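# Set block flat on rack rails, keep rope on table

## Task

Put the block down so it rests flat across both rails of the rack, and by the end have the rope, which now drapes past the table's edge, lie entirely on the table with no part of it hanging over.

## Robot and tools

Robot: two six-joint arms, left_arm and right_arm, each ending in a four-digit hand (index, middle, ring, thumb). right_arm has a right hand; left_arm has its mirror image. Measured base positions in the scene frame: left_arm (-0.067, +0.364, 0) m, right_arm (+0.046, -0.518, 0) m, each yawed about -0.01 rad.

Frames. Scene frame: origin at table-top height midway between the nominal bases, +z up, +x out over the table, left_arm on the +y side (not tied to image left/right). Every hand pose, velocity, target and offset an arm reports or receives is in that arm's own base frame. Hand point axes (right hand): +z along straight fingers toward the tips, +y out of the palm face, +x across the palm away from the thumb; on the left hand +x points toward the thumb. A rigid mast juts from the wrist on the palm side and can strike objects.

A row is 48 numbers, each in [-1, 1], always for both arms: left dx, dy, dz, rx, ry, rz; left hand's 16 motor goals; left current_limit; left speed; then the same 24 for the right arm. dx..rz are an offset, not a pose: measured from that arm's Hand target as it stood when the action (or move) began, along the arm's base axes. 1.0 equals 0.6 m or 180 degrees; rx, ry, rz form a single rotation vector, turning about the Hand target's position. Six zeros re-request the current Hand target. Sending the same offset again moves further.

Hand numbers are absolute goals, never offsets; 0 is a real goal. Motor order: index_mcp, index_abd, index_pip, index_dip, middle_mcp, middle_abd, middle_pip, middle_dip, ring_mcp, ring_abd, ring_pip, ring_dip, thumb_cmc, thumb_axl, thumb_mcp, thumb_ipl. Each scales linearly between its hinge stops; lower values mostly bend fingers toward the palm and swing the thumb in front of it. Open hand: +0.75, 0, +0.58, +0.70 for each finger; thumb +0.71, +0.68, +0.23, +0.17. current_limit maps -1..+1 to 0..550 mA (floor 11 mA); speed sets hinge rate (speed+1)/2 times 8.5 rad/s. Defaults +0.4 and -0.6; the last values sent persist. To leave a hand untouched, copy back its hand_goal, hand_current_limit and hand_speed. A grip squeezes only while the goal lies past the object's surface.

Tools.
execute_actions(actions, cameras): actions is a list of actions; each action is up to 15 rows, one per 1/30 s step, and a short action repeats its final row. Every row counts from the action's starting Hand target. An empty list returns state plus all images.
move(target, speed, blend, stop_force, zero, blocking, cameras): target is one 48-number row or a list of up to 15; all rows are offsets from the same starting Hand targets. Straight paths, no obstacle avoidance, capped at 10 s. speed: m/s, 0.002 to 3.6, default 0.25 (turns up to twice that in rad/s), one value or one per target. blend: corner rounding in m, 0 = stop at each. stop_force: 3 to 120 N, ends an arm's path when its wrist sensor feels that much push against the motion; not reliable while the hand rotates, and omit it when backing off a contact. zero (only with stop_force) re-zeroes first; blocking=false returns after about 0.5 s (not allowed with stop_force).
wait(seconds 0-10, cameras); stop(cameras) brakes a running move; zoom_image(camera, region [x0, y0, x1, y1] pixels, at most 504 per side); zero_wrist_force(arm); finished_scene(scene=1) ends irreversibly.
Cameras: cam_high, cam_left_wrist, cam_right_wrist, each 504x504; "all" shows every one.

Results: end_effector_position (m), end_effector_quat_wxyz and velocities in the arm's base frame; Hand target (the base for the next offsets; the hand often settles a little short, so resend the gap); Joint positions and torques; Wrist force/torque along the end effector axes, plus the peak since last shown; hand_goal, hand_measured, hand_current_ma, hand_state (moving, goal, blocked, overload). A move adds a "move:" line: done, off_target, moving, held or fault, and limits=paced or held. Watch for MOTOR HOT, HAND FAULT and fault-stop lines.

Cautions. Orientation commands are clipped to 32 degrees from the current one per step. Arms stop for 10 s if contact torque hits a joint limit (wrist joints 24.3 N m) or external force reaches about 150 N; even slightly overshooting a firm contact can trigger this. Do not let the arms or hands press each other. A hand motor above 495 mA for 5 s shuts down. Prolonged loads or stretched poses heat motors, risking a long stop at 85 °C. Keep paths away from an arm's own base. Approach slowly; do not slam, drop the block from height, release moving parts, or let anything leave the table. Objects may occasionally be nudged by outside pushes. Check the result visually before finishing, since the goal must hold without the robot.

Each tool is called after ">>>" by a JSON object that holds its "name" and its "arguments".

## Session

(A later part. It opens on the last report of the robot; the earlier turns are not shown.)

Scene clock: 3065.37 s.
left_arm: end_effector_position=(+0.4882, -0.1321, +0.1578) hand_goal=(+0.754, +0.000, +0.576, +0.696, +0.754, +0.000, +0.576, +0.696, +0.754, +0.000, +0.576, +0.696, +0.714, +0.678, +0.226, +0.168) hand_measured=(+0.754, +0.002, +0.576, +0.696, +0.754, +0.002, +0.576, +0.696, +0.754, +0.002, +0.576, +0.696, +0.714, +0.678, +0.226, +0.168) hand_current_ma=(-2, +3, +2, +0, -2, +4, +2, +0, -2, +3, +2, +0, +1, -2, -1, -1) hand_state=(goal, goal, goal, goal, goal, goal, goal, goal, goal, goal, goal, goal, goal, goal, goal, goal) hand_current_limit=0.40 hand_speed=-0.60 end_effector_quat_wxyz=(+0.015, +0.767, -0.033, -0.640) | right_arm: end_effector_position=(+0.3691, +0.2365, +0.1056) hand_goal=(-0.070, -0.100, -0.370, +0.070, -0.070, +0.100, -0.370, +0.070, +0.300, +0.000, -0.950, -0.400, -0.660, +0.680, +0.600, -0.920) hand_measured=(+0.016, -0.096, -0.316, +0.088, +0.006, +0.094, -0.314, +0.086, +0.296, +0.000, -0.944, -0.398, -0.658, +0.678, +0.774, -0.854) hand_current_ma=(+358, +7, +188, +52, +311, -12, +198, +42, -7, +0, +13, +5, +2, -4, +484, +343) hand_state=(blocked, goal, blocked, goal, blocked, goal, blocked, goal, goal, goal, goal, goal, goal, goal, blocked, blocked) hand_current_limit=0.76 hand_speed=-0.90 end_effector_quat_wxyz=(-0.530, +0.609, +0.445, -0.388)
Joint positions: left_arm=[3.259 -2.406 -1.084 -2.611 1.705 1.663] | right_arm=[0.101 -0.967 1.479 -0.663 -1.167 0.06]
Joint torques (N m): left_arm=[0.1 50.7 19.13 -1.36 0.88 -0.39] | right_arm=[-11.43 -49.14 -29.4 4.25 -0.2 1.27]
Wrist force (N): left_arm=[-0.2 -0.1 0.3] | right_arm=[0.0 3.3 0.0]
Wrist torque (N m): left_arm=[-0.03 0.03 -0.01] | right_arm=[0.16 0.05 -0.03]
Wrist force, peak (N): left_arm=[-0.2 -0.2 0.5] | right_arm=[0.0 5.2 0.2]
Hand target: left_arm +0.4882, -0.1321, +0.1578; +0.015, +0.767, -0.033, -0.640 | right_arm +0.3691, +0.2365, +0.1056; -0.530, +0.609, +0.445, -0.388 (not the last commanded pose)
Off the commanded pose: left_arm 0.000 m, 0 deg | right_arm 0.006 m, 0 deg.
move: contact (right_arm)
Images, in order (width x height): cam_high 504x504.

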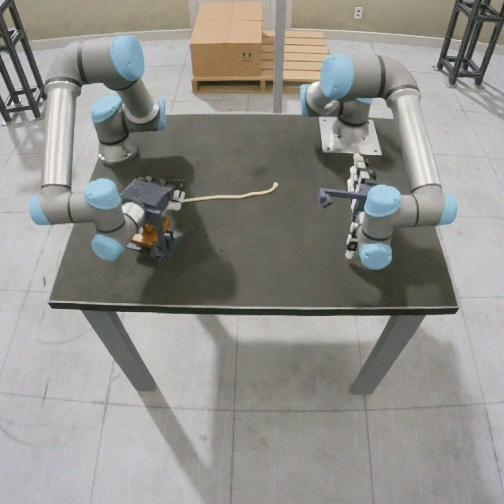

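>>> {"name": "move", "arguments": {"target": [0,0,0,0,0,0,0.754,0,0.576,0.696,0.754,0,0.576,0.696,0.754,0,0.576,0.696,0.714,0.678,0.226,0.168,0.4,-0.6, -0.0095,0.0032,0.0075,0,0,0,-0.07,-0.10,-0.37,0.07,-0.07,0.10,-0.37,0.07,0.30,0,-0.95,-0.40,-0.66,0.68,0.60,-0.92,0.76,-0.9], "speed": 0.02, "cameras": []}}

>>> {"name": "move", "arguments": {"target": [0,0,0,0,0,0,0.754,0,0.576,0.696,0.754,0,0.576,0.696,0.754,0,0.576,0.696,0.714,0.678,0.226,0.168,0.4,-0.6, 0,0,-0.0175,0,0,0,-0.07,-0.10,-0.37,0.07,-0.07,0.10,-0.37,0.07,0.30,0,-0.95,-0.40,-0.66,0.68,0.60,-0.92,0.76,-0.9], "speed": 0.006, "stop_force": 3, "cameras": ["cam_high"]}}

>>> {"name": "zoom_image", "arguments": {"camera": "cam_high", "region": [115, 205, 185, 275]}}

Scene clock: 3132.07 s.
left_arm: end_effector_position=(+0.4882, -0.1321, +0.1578) hand_goal=(+0.754, +0.000, +0.576, +0.696, +0.754, +0.000, +0.576, +0.696, +0.754, +0.000, +0.576, +0.696, +0.714, +0.678, +0.226, +0.168) hand_measured=(+0.754, +0.002, +0.576, +0.696, +0.754, +0.002, +0.576, +0.696, +0.754, +0.002, +0.576, +0.696, +0.714, +0.678, +0.226, +0.168) hand_current_ma=(-2, +3, +2, +0, -2, +4, +2, +0, -2, +3, +2, +0, +1, -2, -1, -1) hand_state=(goal, goal, goal, goal, goal, goal, goal, goal, goal, goal, goal, goal, goal, goal, goal, goal) hand_current_limit=0.40 hand_speed=-0.60 end_effector_quat_wxyz=(+0.015, +0.767, -0.033, -0.640) | right_arm: end_effector_position=(+0.3635, +0.2384, +0.1100) hand_goal=(-0.070, -0.100, -0.370, +0.070, -0.070, +0.100, -0.370, +0.070, +0.300, +0.000, -0.950, -0.400, -0.660, +0.680, +0.600, -0.920) hand_measured=(+0.016, -0.096, -0.316, +0.088, +0.006, +0.094, -0.314, +0.086, +0.296, +0.000, -0.944, -0.398, -0.658, +0.678, +0.774, -0.854) hand_current_ma=(+358, +7, +188, +52, +311, -12, +198, +42, -7, +0, +13, +5, +2, -4, +484, +343) hand_state=(blocked, goal, blocked, goal, blocked, goal, blocked, goal, goal, goal, goal, goal, goal, goal, blocked, blocked) hand_current_limit=0.76 hand_speed=-0.90 end_effector_quat_wxyz=(-0.530, +0.609, +0.445, -0.388)
Joint positions: left_arm=[3.259 -2.406 -1.084 -2.611 1.705 1.663] | right_arm=[0.105 -0.982 1.492 -0.661 -1.163 0.06]
Joint torques (N m): left_arm=[0.42 51.08 18.87 -1.28 0.99 -0.47] | right_arm=[10.19 -49.21 -3.84 4.31 2.02 1.51]
Wrist force (N): left_arm=[0.0 0.0 0.2] | right_arm=[0.0 4.7 0.3]
Wrist torque (N m): left_arm=[-0.01 0.00 0.00] | right_arm=[0.29 0.05 -0.02]
Wrist force, peak (N): left_arm=[0.0 -0.3 0.5] | right_arm=[-0.3 5.1 0.7]
Hand target: left_arm +0.4882, -0.1321, +0.1578; +0.015, +0.767, -0.033, -0.640 | right_arm +0.3634, +0.2384, +0.1101; -0.530, +0.609, +0.445, -0.388
Off the commanded pose: left_arm 0.000 m, 0 deg | right_arm 0.000 m, 0 deg.
move: done
No camera images: "cameras" was empty.

Scene clock: 3134.03 s.
left_arm: end_effector_position=(+0.4882, -0.1321, +0.1578) hand_goal=(+0.754, +0.000, +0.576, +0.696, +0.754, +0.000, +0.576, +0.696, +0.754, +0.000, +0.576, +0.696, +0.714, +0.678, +0.226, +0.168) hand_measured=(+0.754, +0.002, +0.576, +0.696, +0.754, +0.002, +0.576, +0.696, +0.754, +0.002, +0.576, +0.696, +0.714, +0.678, +0.226, +0.168) hand_current_ma=(-2, +3, +2, +0, -2, +4, +2, +0, -2, +3, +2, +0, +1, -2, -1, -1) hand_state=(goal, goal, goal, goal, goal, goal, goal, goal, goal, goal, goal, goal, goal, goal, goal, goal) hand_current_limit=0.40 hand_speed=-0.60 end_effector_quat_wxyz=(+0.015, +0.767, -0.033, -0.640) | right_arm: end_effector_position=(+0.3634, +0.2384, +0.1061) hand_goal=(-0.070, -0.100, -0.370, +0.070, -0.070, +0.100, -0.370, +0.070, +0.300, +0.000, -0.950, -0.400, -0.660, +0.680, +0.600, -0.920) hand_measured=(+0.016, -0.096, -0.316, +0.086, +0.006, +0.094, -0.314, +0.082, +0.296, +0.000, -0.944, -0.398, -0.658, +0.678, +0.774, -0.854) hand_current_ma=(+358, +7, +188, +46, +311, -12, +197, +35, -7, +0, +13, +5, +2, -4, +484, +339) hand_state=(blocked, goal, blocked, goal, blocked, goal, blocked, goal, goal, goal, goal, goal, goal, goal, blocked, blocked) hand_current_limit=0.76 hand_speed=-0.90 end_effector_quat_wxyz=(-0.530, +0.609, +0.445, -0.388)
Joint positions: left_arm=[3.259 -2.406 -1.084 -2.611 1.705 1.663] | right_arm=[0.105 -0.978 1.496 -0.669 -1.163 0.06]
Joint torques (N m): left_arm=[0.39 50.76 18.97 -1.39 0.93 -0.52] | right_arm=[9.5 -47.86 -27.98 4.21 2.11 0.51]
Wrist force (N): left_arm=[-0.1 -0.1 0.4] | right_arm=[-0.3 2.7 0.2]
Wrist torque (N m): left_arm=[-0.05 0.02 -0.01] | right_arm=[0.11 0.08 -0.04]
Wrist force, peak (N): left_arm=[-0.1 -0.3 0.5] | right_arm=[0.1 5.1 0.3]
Hand target: left_arm +0.4882, -0.1321, +0.1578; +0.015, +0.767, -0.033, -0.640 | right_arm +0.3634, +0.2384, +0.1061; -0.530, +0.609, +0.445, -0.388 (not the last commanded pose)
Off the commanded pose: left_arm 0.000 m, 0 deg | right_arm 0.007 m, 0 deg.
move: contact (right_arm)
Images, in order (width x height): cam_high 504x504.

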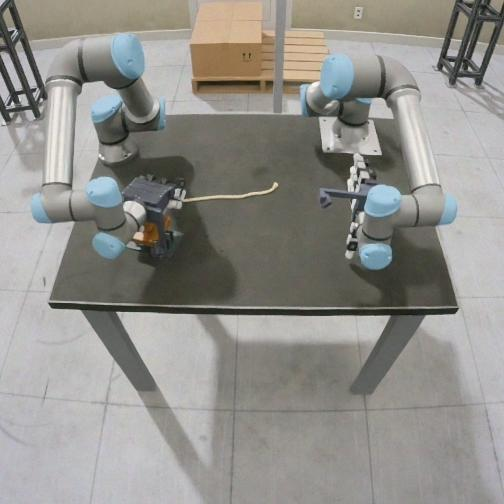

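Scaled by 7.200.

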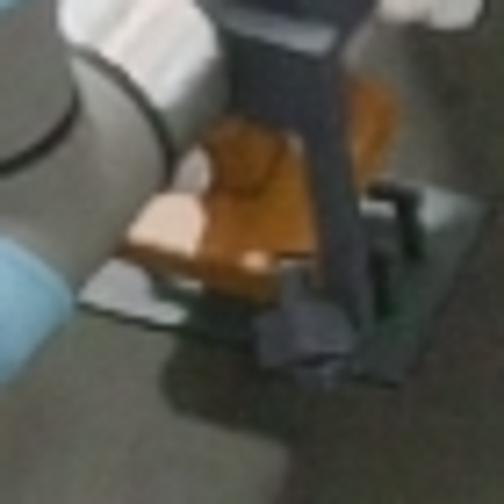

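>>> {"name": "move", "arguments": {"target": [0,0,0,0,0,0,0.754,0,0.576,0.696,0.754,0,0.576,0.696,0.754,0,0.576,0.696,0.714,0.678,0.226,0.168,0.4,-0.6, 0,0,-0.002,0,0,0,-0.07,-0.10,-0.37,0.07,-0.07,0.10,-0.37,0.07,0.30,0,-0.95,-0.40,-0.66,0.68,0.60,-0.92,0.76,-0.9], "speed": 0.006, "cameras": []}}

Scene clock: 3159.17 s.
left_arm: end_effector_position=(+0.4882, -0.1321, +0.1578) hand_goal=(+0.754, +0.000, +0.576, +0.696, +0.754, +0.000, +0.576, +0.696, +0.754, +0.000, +0.576, +0.696, +0.714, +0.678, +0.226, +0.168) hand_measured=(+0.754, +0.002, +0.576, +0.696, +0.754, +0.002, +0.576, +0.696, +0.754, +0.002, +0.576, +0.696, +0.714, +0.678, +0.226, +0.168) hand_current_ma=(-2, +3, +2, +0, -2, +4, +2, +0, -2, +3, +2, +0, +1, -2, -1, -1) hand_state=(goal, goal, goal, goal, goal, goal, goal, goal, goal, goal, goal, goal, goal, goal, goal, goal) hand_current_limit=0.40 hand_speed=-0.60 end_effector_quat_wxyz=(+0.015, +0.767, -0.033, -0.640) | right_arm: end_effector_position=(+0.3634, +0.2384, +0.1050) hand_goal=(-0.070, -0.100, -0.370, +0.070, -0.070, +0.100, -0.370, +0.070, +0.300, +0.000, -0.950, -0.400, -0.660, +0.680, +0.600, -0.920) hand_measured=(+0.016, -0.096, -0.318, +0.074, +0.006, +0.094, -0.318, +0.074, +0.296, +0.000, -0.944, -0.398, -0.660, +0.678, +0.774, -0.858) hand_current_ma=(+358, +7, +178, +10, +311, -12, +183, +6, -7, +0, +13, +5, +1, -4, +484, +323) hand_state=(blocked, goal, blocked, goal, blocked, goal, blocked, goal, goal, goal, goal, goal, goal, goal, blocked, blocked) hand_current_limit=0.76 hand_speed=-0.90 end_effector_quat_wxyz=(-0.530, +0.609, +0.445, -0.388)
Joint positions: left_arm=[3.259 -2.406 -1.084 -2.611 1.705 1.663] | right_arm=[0.105 -0.976 1.497 -0.671 -1.163 0.06]
Joint torques (N m): left_arm=[0.18 50.82 19.39 -1.42 0.95 -0.39] | right_arm=[8.49 -28.41 -2.92 -1.93 1.47 -1.21]
Wrist force (N): left_arm=[-0.2 -0.3 0.3] | right_arm=[0.5 -3.6 0.1]
Wrist torque (N m): left_arm=[-0.06 0.03 0.00] | right_arm=[-0.35 0.03 -0.05]
Wrist force, peak (N): left_arm=[0.2 -0.3 0.6] | right_arm=[0.5 -4.0 0.3]
Hand target: left_arm +0.4882, -0.1321, +0.1578; +0.015, +0.767, -0.033, -0.640 | right_arm +0.3634, +0.2384, +0.1049; -0.530, +0.609, +0.445, -0.388
Off the commanded pose: left_arm 0.000 m, 0 deg | right_arm 0.000 m, 0 deg.
move: done
No camera images: "cameras" was empty.

>>> {"name": "move", "arguments": {"target": [0,0,0,0,0,0,0.754,0,0.576,0.696,0.754,0,0.576,0.696,0.754,0,0.576,0.696,0.714,0.678,0.226,0.168,0.4,-0.6, 0,0,0.0014,0,0,0,-0.045,-0.10,-0.355,0.07,-0.05,0.10,-0.355,0.07,0.30,0,-0.95,-0.40,-0.66,0.68,0.68,-0.90,0.76,-0.9], "speed": 0.006, "cameras": []}}

>>> {"name": "move", "arguments": {"target": [0,0,0,0,0,0,0.754,0,0.576,0.696,0.754,0,0.576,0.696,0.754,0,0.576,0.696,0.714,0.678,0.226,0.168,0.4,-0.6, 0,0,0,0,0,0,-0.02,-0.10,-0.34,0.072,-0.03,0.10,-0.34,0.072,0.30,0,-0.95,-0.40,-0.66,0.68,0.715,-0.885,0.76,-0.9], "speed": 0.006, "cameras": []}}

Scene clock: 3179.00 s.
left_arm: end_effector_position=(+0.4882, -0.1321, +0.1578) hand_goal=(+0.754, +0.000, +0.576, +0.696, +0.754, +0.000, +0.576, +0.696, +0.754, +0.000, +0.576, +0.696, +0.714, +0.678, +0.226, +0.168) hand_measured=(+0.754, +0.002, +0.576, +0.696, +0.754, +0.002, +0.576, +0.696, +0.754, +0.002, +0.576, +0.696, +0.714, +0.678, +0.226, +0.168) hand_current_ma=(-2, +3, +2, +0, -2, +4, +2, +0, -2, +3, +2, +0, +1, -2, -1, -1) hand_state=(goal, goal, goal, goal, goal, goal, goal, goal, goal, goal, goal, goal, goal, goal, goal, goal) hand_current_limit=0.40 hand_speed=-0.60 end_effector_quat_wxyz=(+0.015, +0.767, -0.033, -0.640) | right_arm: end_effector_position=(+0.3634, +0.2384, +0.1057) hand_goal=(-0.044, -0.100, -0.354, +0.070, -0.050, +0.100, -0.354, +0.070, +0.300, +0.000, -0.950, -0.400, -0.660, +0.680, +0.680, -0.900) hand_measured=(+0.016, -0.096, -0.320, +0.078, +0.006, +0.094, -0.318, +0.078, +0.296, +0.000, -0.944, -0.398, -0.660, +0.678, +0.774, -0.854) hand_current_ma=(+237, +7, +113, +22, +217, -12, +117, +17, -7, +0, +13, +5, +1, -4, +484, +223) hand_state=(blocked, goal, blocked, goal, blocked, goal, blocked, goal, goal, goal, goal, goal, goal, goal, blocked, blocked) hand_current_limit=0.76 hand_speed=-0.90 end_effector_quat_wxyz=(-0.530, +0.609, +0.445, -0.388)
Joint positions: left_arm=[3.259 -2.406 -1.084 -2.611 1.705 1.663] | right_arm=[0.105 -0.977 1.497 -0.67 -1.163 0.06]
Joint torques (N m): left_arm=[0.83 50.77 18.4 -1.43 0.88 -0.43] | right_arm=[6.32 -48.66 -29.16 4.5 0.83 -1.13]
Wrist force (N): left_arm=[0.2 -0.2 0.3] | right_arm=[0.1 4.4 0.4]
Wrist torque (N m): left_arm=[-0.04 -0.01 0.01] | right_arm=[0.26 0.05 -0.03]
Wrist force, peak (N): left_arm=[0.0 -0.5 0.4] | right_arm=[0.0 5.0 0.2]
Hand target: left_arm +0.4882, -0.1321, +0.1578; +0.015, +0.767, -0.033, -0.640 | right_arm +0.3634, +0.2384, +0.1058; -0.530, +0.609, +0.445, -0.388
Off the commanded pose: left_arm 0.000 m, 0 deg | right_arm 0.000 m, 0 deg.
move: done
No camera images: "cameras" was empty.

Scene clock: 3179.50 s.
left_arm: end_effector_position=(+0.4882, -0.1321, +0.1578) hand_goal=(+0.754, +0.000, +0.576, +0.696, +0.754, +0.000, +0.576, +0.696, +0.754, +0.000, +0.576, +0.696, +0.714, +0.678, +0.226, +0.168) hand_measured=(+0.754, +0.002, +0.576, +0.696, +0.754, +0.002, +0.576, +0.696, +0.754, +0.002, +0.576, +0.696, +0.714, +0.678, +0.226, +0.168) hand_current_ma=(-2, +3, +2, +0, -2, +4, +2, +0, -2, +3, +2, +0, +1, -2, -1, -1) hand_state=(goal, goal, goal, goal, goal, goal, goal, goal, goal, goal, goal, goal, goal, goal, goal, goal) hand_current_limit=0.40 hand_speed=-0.60 end_effector_quat_wxyz=(+0.015, +0.767, -0.033, -0.640) | right_arm: end_effector_position=(+0.3634, +0.2384, +0.1058) hand_goal=(-0.020, -0.100, -0.340, +0.072, -0.030, +0.100, -0.340, +0.072, +0.300, +0.000, -0.950, -0.400, -0.660, +0.680, +0.716, -0.884) hand_measured=(+0.018, -0.096, -0.316, +0.080, +0.006, +0.094, -0.314, +0.078, +0.296, +0.000, -0.944, -0.398, -0.660, +0.678, +0.774, -0.850) hand_current_ma=(+139, +7, +73, +18, +129, -12, +81, +14, -7, +0, +13, +5, +2, -4, +280, +158) hand_state=(blocked, goal, blocked, goal, blocked, goal, blocked, goal, goal, goal, goal, goal, goal, goal, blocked, blocked) hand_current_limit=0.76 hand_speed=-0.90 end_effector_quat_wxyz=(-0.530, +0.609, +0.445, -0.388)
Joint positions: left_arm=[3.259 -2.406 -1.084 -2.611 1.705 1.663] | right_arm=[0.105 -0.977 1.497 -0.67 -1.163 0.06]
Joint torques (N m): left_arm=[0.12 51.03 19.28 -1.3 0.87 -0.44] | right_arm=[6.57 -47.99 -28.48 4.28 0.73 -1.07]
Wrist force (N): left_arm=[0.3 -0.1 0.4] | right_arm=[-0.1 4.1 0.1]
Wrist torque (N m): left_arm=[-0.05 -0.03 0.03] | right_arm=[0.25 0.06 -0.03]
Wrist force, peak (N): left_arm=[-0.2 -0.2 0.5] | right_arm=[-0.2 4.7 0.5]
Hand target: left_arm +0.4882, -0.1321, +0.1578; +0.015, +0.767, -0.033, -0.640 | right_arm +0.3634, +0.2384, +0.1058; -0.530, +0.609, +0.445, -0.388
Off the commanded pose: left_arm 0.000 m, 0 deg | right_arm 0.000 m, 0 deg.
move: done
No camera images: "cameras" was empty.

>>> {"name": "move", "arguments": {"target": [0,0,0,0,0,0,0.754,0,0.576,0.696,0.754,0,0.576,0.696,0.754,0,0.576,0.696,0.714,0.678,0.226,0.168,0.4,-0.6, 0,0,-0.0009,0,0,0,-0.02,-0.10,-0.34,0.072,-0.03,0.10,-0.34,0.072,0.30,0,-0.95,-0.40,-0.66,0.68,0.716,-0.884,0.76,-0.9], "speed": 0.006, "cameras": []}}

Scene clock: 3191.07 s.
left_arm: end_effector_position=(+0.4882, -0.1321, +0.1578) hand_goal=(+0.754, +0.000, +0.576, +0.696, +0.754, +0.000, +0.576, +0.696, +0.754, +0.000, +0.576, +0.696, +0.714, +0.678, +0.226, +0.168) hand_measured=(+0.754, +0.002, +0.576, +0.696, +0.754, +0.002, +0.576, +0.696, +0.754, +0.002, +0.576, +0.696, +0.714, +0.678, +0.226, +0.168) hand_current_ma=(-2, +3, +2, +0, -2, +4, +2, +0, -2, +3, +2, +0, +1, -2, -1, -1) hand_state=(goal, goal, goal, goal, goal, goal, goal, goal, goal, goal, goal, goal, goal, goal, goal, goal) hand_current_limit=0.40 hand_speed=-0.60 end_effector_quat_wxyz=(+0.015, +0.767, -0.033, -0.640) | right_arm: end_effector_position=(+0.3634, +0.2384, +0.1053) hand_goal=(-0.020, -0.100, -0.340, +0.072, -0.030, +0.100, -0.340, +0.072, +0.300, +0.000, -0.950, -0.400, -0.660, +0.680, +0.716, -0.884) hand_measured=(+0.018, -0.096, -0.316, +0.078, +0.006, +0.094, -0.314, +0.074, +0.296, +0.000, -0.944, -0.398, -0.658, +0.678, +0.774, -0.850) hand_current_ma=(+139, +7, +73, +11, +129, -12, +81, +6, -7, +0, +13, +5, +2, -4, +280, +158) hand_state=(blocked, goal, blocked, goal, blocked, goal, blocked, goal, goal, goal, goal, goal, goal, goal, blocked, blocked) hand_current_limit=0.76 hand_speed=-0.90 end_effector_quat_wxyz=(-0.530, +0.609, +0.445, -0.388)
Joint positions: left_arm=[3.259 -2.406 -1.084 -2.611 1.705 1.663] | right_arm=[0.105 -0.977 1.497 -0.671 -1.163 0.06]
Joint torques (N m): left_arm=[0.54 50.38 19.28 -1.36 0.96 -0.44] | right_arm=[4.76 -29.65 -1.36 -1.81 0.36 -0.9]
Wrist force (N): left_arm=[-0.2 -0.1 0.1] | right_arm=[-0.1 -2.3 0.1]
Wrist torque (N m): left_arm=[-0.02 0.02 0.00] | right_arm=[-0.24 0.05 -0.04]
Wrist force, peak (N): left_arm=[-0.1 -0.5 0.4] | right_arm=[0.0 4.3 0.2]
Hand target: left_arm +0.4882, -0.1321, +0.1578; +0.015, +0.767, -0.033, -0.640 | right_arm +0.3634, +0.2384, +0.1052; -0.530, +0.609, +0.445, -0.388
Off the commanded pose: left_arm 0.000 m, 0 deg | right_arm 0.000 m, 0 deg.
move: done
No camera images: "cameras" was empty.

>>> {"name": "move", "arguments": {"target": [0,0,0,0,0,0,0.754,0,0.576,0.696,0.754,0,0.576,0.696,0.754,0,0.576,0.696,0.714,0.678,0.226,0.168,0.4,-0.6, 0,0,0.0005,0,0,0,-0.005,-0.10,-0.328,0.076,-0.015,0.10,-0.328,0.076,0.30,0,-0.95,-0.40,-0.66,0.68,0.742,-0.868,0.76,-0.9], "speed": 0.006, "cameras": []}}

>>> {"name": "move", "arguments": {"target": [0,0,0,0,0,0,0.754,0,0.576,0.696,0.754,0,0.576,0.696,0.754,0,0.576,0.696,0.714,0.678,0.226,0.168,0.4,-0.6, 0,0,0,0,0,0,0.015,-0.10,-0.316,0.08,0.005,0.10,-0.316,0.08,0.30,0,-0.95,-0.40,-0.66,0.68,0.775,-0.848,0.76,-0.95], "speed": 0.006, "cameras": ["cam_high"]}}

>>> {"name": "zoom_image", "arguments": {"camera": "cam_high", "region": [115, 205, 185, 275]}}

Scene clock: 3208.30 s.
left_arm: end_effector_position=(+0.4882, -0.1321, +0.1578) hand_goal=(+0.754, +0.000, +0.576, +0.696, +0.754, +0.000, +0.576, +0.696, +0.754, +0.000, +0.576, +0.696, +0.714, +0.678, +0.226, +0.168) hand_measured=(+0.754, +0.002, +0.576, +0.696, +0.754, +0.002, +0.576, +0.696, +0.754, +0.002, +0.576, +0.696, +0.714, +0.678, +0.226, +0.168) hand_current_ma=(-2, +3, +2, +0, -2, +4, +2, +0, -2, +3, +2, +0, +1, -2, -1, -1) hand_state=(goal, goal, goal, goal, goal, goal, goal, goal, goal, goal, goal, goal, goal, goal, goal, goal) hand_current_limit=0.40 hand_speed=-0.60 end_effector_quat_wxyz=(+0.015, +0.767, -0.033, -0.640) | right_arm: end_effector_position=(+0.3633, +0.2384, +0.1055) hand_goal=(-0.004, -0.100, -0.328, +0.076, -0.014, +0.100, -0.328, +0.076, +0.300, +0.000, -0.950, -0.400, -0.660, +0.680, +0.742, -0.868) hand_measured=(+0.022, -0.096, -0.316, +0.076, +0.010, +0.094, -0.314, +0.076, +0.296, +0.000, -0.944, -0.398, -0.658, +0.678, +0.776, -0.850) hand_current_ma=(+88, +7, +33, +1, +79, -12, +39, -1, -7, +0, +13, +5, +2, -4, +148, +75) hand_state=(blocked, goal, goal, goal, blocked, goal, goal, goal, goal, goal, goal, goal, goal, goal, blocked, goal) hand_current_limit=0.76 hand_speed=-0.90 end_effector_quat_wxyz=(-0.530, +0.609, +0.445, -0.388)
Joint positions: left_arm=[3.259 -2.406 -1.084 -2.611 1.705 1.663] | right_arm=[0.105 -0.977 1.497 -0.67 -1.163 0.06]
Joint torques (N m): left_arm=[0.56 50.62 18.83 -1.26 0.9 -0.44] | right_arm=[3.39 -46.98 -27.56 3.99 0.02 -0.63]
Wrist force (N): left_arm=[-0.2 -0.2 0.5] | right_arm=[0.1 1.6 0.3]
Wrist torque (N m): left_arm=[-0.06 0.03 -0.01] | right_arm=[0.07 0.05 -0.06]
Wrist force, peak (N): left_arm=[0.1 -0.4 0.5] | right_arm=[-0.4 -3.1 0.0]
Hand target: left_arm +0.4882, -0.1321, +0.1578; +0.015, +0.767, -0.033, -0.640 | right_arm +0.3634, +0.2384, +0.1055; -0.530, +0.609, +0.445, -0.388
Off the commanded pose: left_arm 0.000 m, 0 deg | right_arm 0.000 m, 0 deg.
move: done
No camera images: "cameras" was empty.

Scene clock: 3208.80 s.
left_arm: end_effector_position=(+0.4882, -0.1321, +0.1578) hand_goal=(+0.754, +0.000, +0.576, +0.696, +0.754, +0.000, +0.576, +0.696, +0.754, +0.000, +0.576, +0.696, +0.714, +0.678, +0.226, +0.168) hand_measured=(+0.754, +0.002, +0.576, +0.696, +0.754, +0.002, +0.576, +0.696, +0.754, +0.002, +0.576, +0.696, +0.714, +0.678, +0.226, +0.168) hand_current_ma=(-2, +3, +2, +0, -2, +4, +2, +0, -2, +3, +2, +0, +1, -2, -1, -1) hand_state=(goal, goal, goal, goal, goal, goal, goal, goal, goal, goal, goal, goal, goal, goal, goal, goal) hand_current_limit=0.40 hand_speed=-0.60 end_effector_quat_wxyz=(+0.015, +0.767, -0.033, -0.640) | right_arm: end_effector_position=(+0.3634, +0.2384, +0.1055) hand_goal=(+0.016, -0.100, -0.316, +0.080, +0.006, +0.100, -0.316, +0.080, +0.300, +0.000, -0.950, -0.400, -0.660, +0.680, +0.776, -0.848) hand_measured=(+0.026, -0.096, -0.312, +0.078, +0.014, +0.094, -0.312, +0.078, +0.296, +0.000, -0.944, -0.398, -0.658, +0.678, +0.778, -0.846) hand_current_ma=(+26, +7, +7, -3, +18, -12, +8, -4, -7, +0, +13, +5, +2, -4, +5, +8) hand_state=(goal, goal, goal, goal, goal, goal, goal, goal, goal, goal, goal, goal, goal, goal, goal, goal) hand_current_limit=0.76 hand_speed=-0.95 end_effector_quat_wxyz=(-0.530, +0.609, +0.445, -0.388)
Joint positions: left_arm=[3.259 -2.406 -1.084 -2.611 1.705 1.663] | right_arm=[0.105 -0.977 1.497 -0.67 -1.163 0.06]
Joint torques (N m): left_arm=[0.86 51.31 18.49 -1.34 0.92 -0.46] | right_arm=[2.99 -47.48 -28.05 2.89 -0.13 -0.77]
Wrist force (N): left_arm=[0.0 -0.2 0.2] | right_arm=[0.4 1.3 0.4]
Wrist torque (N m): left_arm=[-0.03 0.01 0.01] | right_arm=[0.04 0.04 -0.03]
Wrist force, peak (N): left_arm=[0.1 -0.2 0.4] | right_arm=[0.1 1.9 0.6]
Hand target: left_arm +0.4882, -0.1321, +0.1578; +0.015, +0.767, -0.033, -0.640 | right_arm +0.3634, +0.2384, +0.1055; -0.530, +0.609, +0.445, -0.388
Off the commanded pose: left_arm 0.000 m, 0 deg | right_arm 0.000 m, 0 deg.
move: done
Images, in order (width x height): cam_high 504x504.

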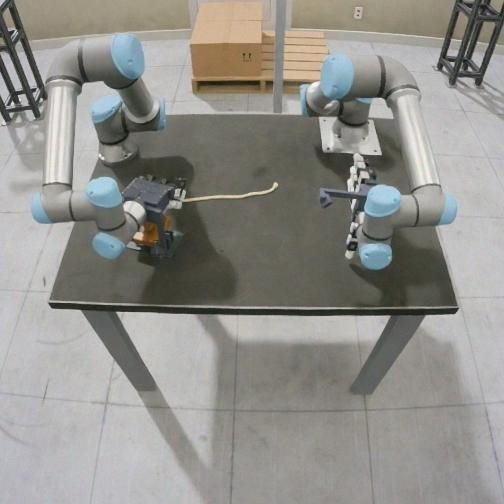

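Scaled by 7.200.

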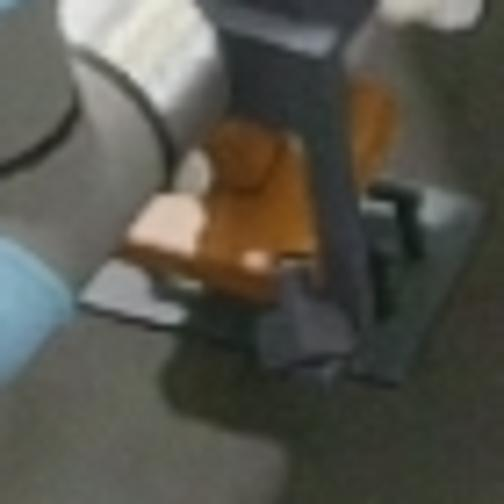

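>>> {"name": "move", "arguments": {"target": [0,0,0,0,0,0,0.754,0,0.576,0.696,0.754,0,0.576,0.696,0.754,0,0.576,0.696,0.714,0.678,0.226,0.168,0.4,-0.6, 0,0,0,0,0,0,0.06,-0.10,-0.308,0.08,0.05,0.10,-0.308,0.08,0.30,0,-0.95,-0.40,-0.66,0.68,0.82,-0.84,0.6,-0.95], "speed": 0.006, "cameras": []}}

>>> {"name": "move", "arguments": {"target": [0,0,0,0,0,0,0.754,0,0.576,0.696,0.754,0,0.576,0.696,0.754,0,0.576,0.696,0.714,0.678,0.226,0.168,0.4,-0.6, 0,0,0,0,0,0,0.15,-0.10,-0.30,0.10,0.15,0.10,-0.30,0.10,0.30,0,-0.95,-0.40,-0.66,0.68,0.90,-0.83,0.5,-0.9], "speed": 0.006, "cameras": ["cam_high","cam_right_wrist"]}}

>>> {"name": "zoom_image", "arguments": {"camera": "cam_high", "region": [115, 205, 185, 275]}}

Scene clock: 3222.10 s.
left_arm: end_effector_position=(+0.4882, -0.1321, +0.1578) hand_goal=(+0.754, +0.000, +0.576, +0.696, +0.754, +0.000, +0.576, +0.696, +0.754, +0.000, +0.576, +0.696, +0.714, +0.678, +0.226, +0.168) hand_measured=(+0.754, +0.002, +0.576, +0.696, +0.754, +0.002, +0.576, +0.696, +0.754, +0.002, +0.576, +0.696, +0.714, +0.678, +0.226, +0.168) hand_current_ma=(-2, +3, +2, +0, -2, +4, +2, +0, -2, +3, +2, +0, +1, -2, -1, -1) hand_state=(goal, goal, goal, goal, goal, goal, goal, goal, goal, goal, goal, goal, goal, goal, goal, goal) hand_current_limit=0.40 hand_speed=-0.60 end_effector_quat_wxyz=(+0.015, +0.767, -0.033, -0.640) | right_arm: end_effector_position=(+0.3634, +0.2384, +0.1055) hand_goal=(+0.060, -0.100, -0.308, +0.080, +0.050, +0.100, -0.308, +0.080, +0.300, +0.000, -0.950, -0.400, -0.660, +0.680, +0.820, -0.840) hand_measured=(+0.058, -0.096, -0.306, +0.078, +0.044, +0.096, -0.308, +0.078, +0.296, +0.000, -0.944, -0.398, -0.658, +0.678, +0.812, -0.842) hand_current_ma=(-5, +7, +2, -2, -13, -9, +0, -3, -7, +0, +13, +5, +2, -4, -23, -4) hand_state=(goal, goal, goal, goal, goal, goal, goal, goal, goal, goal, goal, goal, goal, goal, goal, goal) hand_current_limit=0.60 hand_speed=-0.95 end_effector_quat_wxyz=(-0.530, +0.609, +0.445, -0.388)
Joint positions: left_arm=[3.259 -2.406 -1.084 -2.611 1.705 1.663] | right_arm=[0.105 -0.977 1.497 -0.67 -1.163 0.06]
Joint torques (N m): left_arm=[0.36 51.31 18.63 -1.34 1.02 -0.5] | right_arm=[0.95 -47.12 -27.15 -0.82 -0.69 -0.46]
Wrist force (N): left_arm=[-0.1 -0.2 0.3] | right_arm=[-0.2 2.0 0.4]
Wrist torque (N m): left_arm=[-0.05 0.02 0.00] | right_arm=[0.07 0.08 -0.05]
Wrist force, peak (N): left_arm=[0.0 -0.4 0.4] | right_arm=[-0.1 2.4 0.5]
Hand target: left_arm +0.4882, -0.1321, +0.1578; +0.015, +0.767, -0.033, -0.640 | right_arm +0.3634, +0.2384, +0.1055; -0.530, +0.609, +0.445, -0.388
Off the commanded pose: left_arm 0.000 m, 0 deg | right_arm 0.000 m, 0 deg.
move: done
No camera images: "cameras" was empty.

Scene clock: 3222.63 s.
left_arm: end_effector_position=(+0.4882, -0.1321, +0.1578) hand_goal=(+0.754, +0.000, +0.576, +0.696, +0.754, +0.000, +0.576, +0.696, +0.754, +0.000, +0.576, +0.696, +0.714, +0.678, +0.226, +0.168) hand_measured=(+0.754, +0.002, +0.576, +0.696, +0.754, +0.002, +0.576, +0.696, +0.754, +0.002, +0.576, +0.696, +0.714, +0.678, +0.226, +0.168) hand_current_ma=(-2, +3, +2, +0, -2, +4, +2, +0, -2, +3, +2, +0, +1, -2, -1, -1) hand_state=(goal, goal, goal, goal, goal, goal, goal, goal, goal, goal, goal, goal, goal, goal, goal, goal) hand_current_limit=0.40 hand_speed=-0.60 end_effector_quat_wxyz=(+0.015, +0.767, -0.033, -0.640) | right_arm: end_effector_position=(+0.3634, +0.2384, +0.1055) hand_goal=(+0.150, -0.100, -0.300, +0.100, +0.150, +0.100, -0.300, +0.100, +0.300, +0.000, -0.950, -0.400, -0.660, +0.680, +0.900, -0.830) hand_measured=(+0.140, -0.096, -0.302, +0.098, +0.140, +0.096, -0.302, +0.098, +0.296, +0.000, -0.944, -0.398, -0.658, +0.678, +0.892, -0.832) hand_current_ma=(-30, +6, -3, -5, -29, -8, -4, -4, -7, +0, +13, +5, +2, -4, -26, -4) hand_state=(goal, goal, goal, goal, goal, goal, goal, goal, goal, goal, goal, goal, goal, goal, goal, goal) hand_current_limit=0.50 hand_speed=-0.90 end_effector_quat_wxyz=(-0.530, +0.609, +0.445, -0.388)
Joint positions: left_arm=[3.259 -2.406 -1.084 -2.611 1.705 1.663] | right_arm=[0.105 -0.977 1.497 -0.67 -1.163 0.06]
Joint torques (N m): left_arm=[0.24 50.39 19.24 -1.43 0.98 -0.54] | right_arm=[0.63 -47.73 -27.49 -0.84 -0.67 -0.51]
Wrist force (N): left_arm=[0.0 0.0 0.5] | right_arm=[-0.1 2.0 0.2]
Wrist torque (N m): left_arm=[-0.04 0.01 0.00] | right_arm=[0.07 0.06 -0.04]
Wrist force, peak (N): left_arm=[-0.1 -0.2 0.4] | right_arm=[0.2 2.3 0.3]
Hand target: left_arm +0.4882, -0.1321, +0.1578; +0.015, +0.767, -0.033, -0.640 | right_arm +0.3634, +0.2384, +0.1055; -0.530, +0.609, +0.445, -0.388
Off the commanded pose: left_arm 0.000 m, 0 deg | right_arm 0.000 m, 0 deg.
move: done
Images, in order (width x height): cam_high 504x504, cam_right_wrist 504x504.

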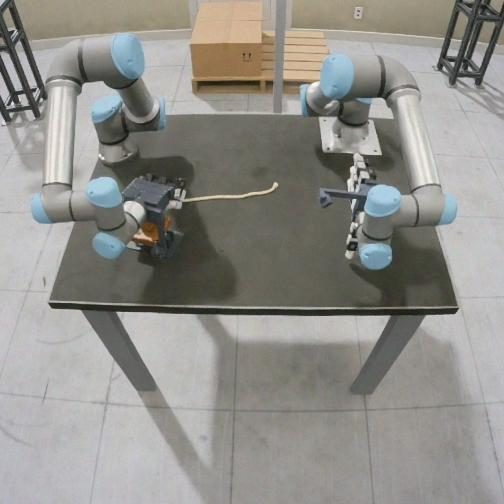

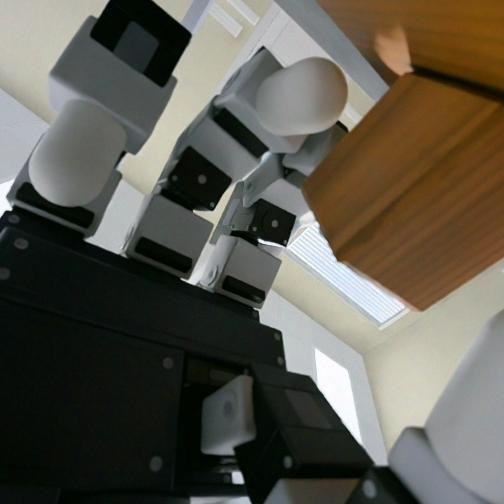

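Scaled by 7.200.

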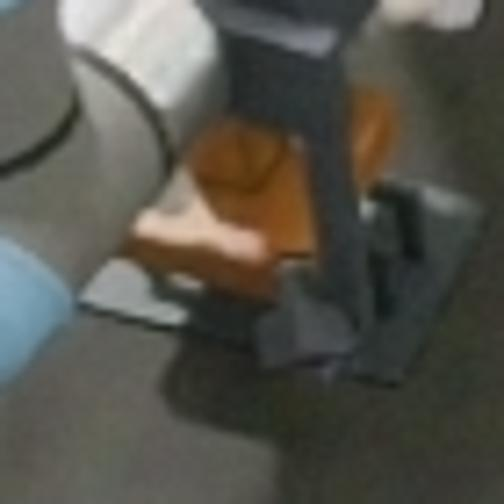

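>>> {"name": "move", "arguments": {"target": [[0,0,0,0,0,0,0.754,0,0.576,0.696,0.754,0,0.576,0.696,0.754,0,0.576,0.696,0.714,0.678,0.226,0.168,0.4,-0.6, 0,0,0,0,0,0,0.27,-0.10,-0.30,0.12,0.27,0.10,-0.30,0.12,0.30,0,-0.95,-0.40,-0.66,0.68,1.0,-0.84,0.5,-0.8],[0,0,0,0,0,0,0.754,0,0.576,0.696,0.754,0,0.576,0.696,0.754,0,0.576,0.696,0.714,0.678,0.226,0.168,0.4,-0.6, 0,0,0.08,0,0,0,0.27,-0.10,-0.30,0.12,0.27,0.10,-0.30,0.12,0.30,0,-0.95,-0.40,-0.66,0.68,1.0,-0.84,0.5,-0.8]], "speed": 0.04, "cameras": ["cam_high","cam_right_wrist"]}}

>>> {"name": "zoom_image", "arguments": {"camera": "cam_high", "region": [115, 195, 185, 265]}}

Scene clock: 3240.47 s.
left_arm: end_effector_position=(+0.4882, -0.1321, +0.1578) hand_goal=(+0.754, +0.000, +0.576, +0.696, +0.754, +0.000, +0.576, +0.696, +0.754, +0.000, +0.576, +0.696, +0.714, +0.678, +0.226, +0.168) hand_measured=(+0.754, +0.002, +0.576, +0.696, +0.754, +0.002, +0.576, +0.696, +0.754, +0.002, +0.576, +0.696, +0.714, +0.678, +0.226, +0.168) hand_current_ma=(-2, +3, +2, +0, -2, +4, +2, +0, -2, +3, +2, +0, +1, -2, -1, -1) hand_state=(goal, goal, goal, goal, goal, goal, goal, goal, goal, goal, goal, goal, goal, goal, goal, goal) hand_current_limit=0.40 hand_speed=-0.60 end_effector_quat_wxyz=(+0.015, +0.767, -0.033, -0.640) | right_arm: end_effector_position=(+0.3634, +0.2384, +0.1534) hand_goal=(+0.270, -0.100, -0.300, +0.120, +0.270, +0.100, -0.300, +0.120, +0.300, +0.000, -0.950, -0.400, -0.660, +0.680, +1.000, -0.840) hand_measured=(+0.258, -0.096, -0.302, +0.118, +0.258, +0.096, -0.302, +0.118, +0.296, +0.000, -0.944, -0.398, -0.658, +0.678, +0.992, -0.838) hand_current_ma=(-36, +6, -3, -5, -35, -7, -4, -4, -7, +0, +13, +5, +2, -4, -28, +9) hand_state=(goal, goal, goal, goal, goal, goal, goal, goal, goal, goal, goal, goal, goal, goal, goal, goal) hand_current_limit=0.50 hand_speed=-0.80 end_effector_quat_wxyz=(-0.530, +0.609, +0.445, -0.388)
Joint positions: left_arm=[3.259 -2.406 -1.084 -2.611 1.705 1.663] | right_arm=[0.105 -1.028 1.444 -0.567 -1.163 0.06]
Joint torques (N m): left_arm=[0.48 51.02 19.03 -1.31 0.94 -0.49] | right_arm=[-1.77 -47.1 -30.59 4.12 0.7 1.06]
Wrist force (N): left_arm=[-0.1 -0.3 0.4] | right_arm=[-0.2 2.1 0.3]
Wrist torque (N m): left_arm=[-0.07 0.01 0.01] | right_arm=[0.06 0.08 -0.05]
Wrist force, peak (N): left_arm=[0.0 -0.4 0.5] | right_arm=[-0.2 2.6 0.1]
Hand target: left_arm +0.4882, -0.1321, +0.1578; +0.015, +0.767, -0.033, -0.640 | right_arm +0.3634, +0.2384, +0.1535; -0.530, +0.609, +0.445, -0.388
Off the commanded pose: left_arm 0.000 m, 0 deg | right_arm 0.000 m, 0 deg.
move: done
Images, in order (width x height): cam_high 504x504, cam_right_wrist 504x504.

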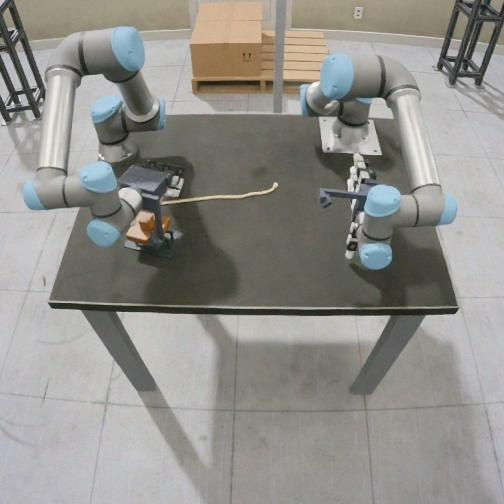

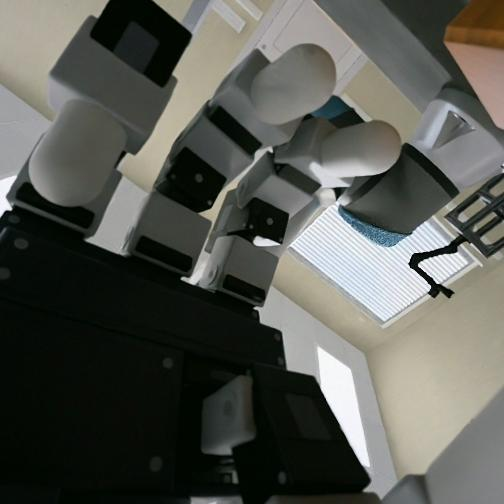

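Scaled by 7.200.

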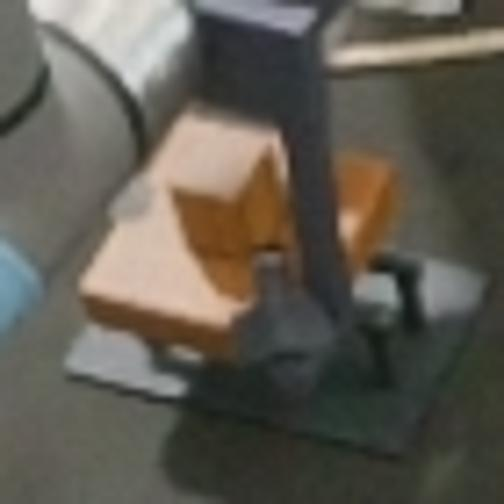

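>>> {"name": "move", "arguments": {"target": [[0,0,0,0,0,0,0.754,0,0.576,0.696,0.754,0,0.576,0.696,0.754,0,0.576,0.696,0.714,0.678,0.226,0.168,0.4,-0.6, 0,0,0.12,0,0,0,0.27,-0.10,-0.30,0.12,0.27,0.10,-0.30,0.12,0.30,0,-0.95,-0.40,-0.66,0.68,1.0,-0.84,0.5,-0.8],[0,0,0,0,0,0,0.754,0,0.576,0.696,0.754,0,0.576,0.696,0.754,0,0.576,0.696,0.714,0.678,0.226,0.168,0.4,-0.6, -0.2,0.3,0.18,0,0,0.15,0.27,-0.10,-0.30,0.12,0.27,0.10,-0.30,0.12,0.30,0,-0.95,-0.40,-0.66,0.68,1.0,-0.84,0.5,-0.8]], "speed": 0.15, "blend": 0.03, "cameras": ["cam_high"]}}

>>> {"name": "zoom_image", "arguments": {"camera": "cam_high", "region": [115, 195, 185, 265]}}

>>> {"name": "zoom_image", "arguments": {"camera": "cam_high", "region": [60, 160, 290, 290]}}

Scene clock: 3257.17 s.
left_arm: end_effector_position=(+0.4882, -0.1321, +0.1578) hand_goal=(+0.754, +0.000, +0.576, +0.696, +0.754, +0.000, +0.576, +0.696, +0.754, +0.000, +0.576, +0.696, +0.714, +0.678, +0.226, +0.168) hand_measured=(+0.754, +0.002, +0.576, +0.696, +0.754, +0.002, +0.576, +0.696, +0.754, +0.002, +0.576, +0.696, +0.714, +0.678, +0.226, +0.168) hand_current_ma=(-2, +3, +2, +0, -2, +4, +2, +0, -2, +3, +2, +0, +1, -2, -1, -1) hand_state=(goal, goal, goal, goal, goal, goal, goal, goal, goal, goal, goal, goal, goal, goal, goal, goal) hand_current_limit=0.40 hand_speed=-0.60 end_effector_quat_wxyz=(+0.015, +0.767, -0.033, -0.640) | right_arm: end_effector_position=(+0.2434, +0.4184, +0.2615) hand_goal=(+0.270, -0.100, -0.300, +0.120, +0.270, +0.100, -0.300, +0.120, +0.300, +0.000, -0.950, -0.400, -0.660, +0.680, +1.000, -0.840) hand_measured=(+0.258, -0.096, -0.302, +0.118, +0.258, +0.096, -0.302, +0.118, +0.296, +0.000, -0.944, -0.398, -0.658, +0.678, +0.992, -0.838) hand_current_ma=(-35, +5, -3, -5, -34, -7, -4, -4, -7, +0, +13, +5, +2, -4, -27, +8) hand_state=(goal, goal, goal, goal, goal, goal, goal, goal, goal, goal, goal, goal, goal, goal, goal, goal) hand_current_limit=0.50 hand_speed=-0.80 end_effector_quat_wxyz=(-0.425, +0.488, +0.575, -0.501)
Joint positions: left_arm=[3.259 -2.406 -1.084 -2.611 1.705 1.663] | right_arm=[0.606 -0.977 1.077 -0.252 -1.133 0.065]
Joint torques (N m): left_arm=[0.48 51.28 19.09 -1.35 0.91 -0.47] | right_arm=[10.3 -33.07 -31.84 3.87 2.03 1.58]
Wrist force (N): left_arm=[0.2 -0.1 0.2] | right_arm=[-0.5 2.0 0.0]
Wrist torque (N m): left_arm=[-0.03 -0.02 0.02] | right_arm=[0.07 0.11 -0.06]
Wrist force, peak (N): left_arm=[0.0 -0.3 0.5] | right_arm=[-0.3 3.1 0.4]
Hand target: left_arm +0.4882, -0.1321, +0.1578; +0.015, +0.767, -0.033, -0.640 | right_arm +0.2434, +0.4184, +0.2615; -0.425, +0.488, +0.575, -0.501
Off the commanded pose: left_arm 0.000 m, 0 deg | right_arm 0.000 m, 0 deg.
move: done
Images, in order (width x height): cam_high 504x504.

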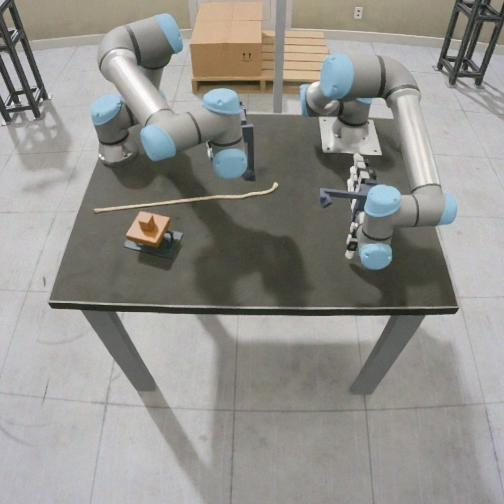

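Scaled by 7.200.

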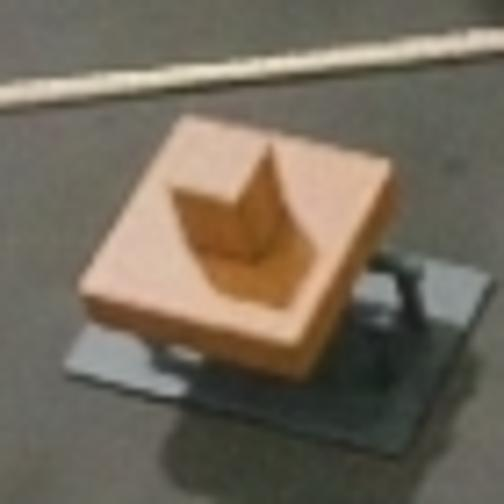

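Scaled by 2.191.

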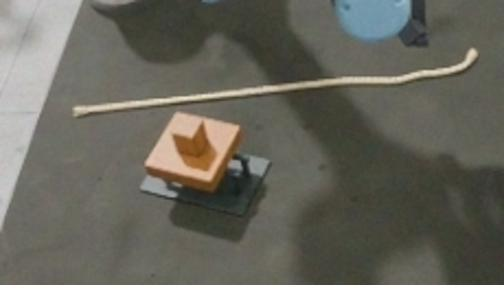

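>>> {"name": "finished_scene", "arguments": {}}

The scene is finished: the task was done.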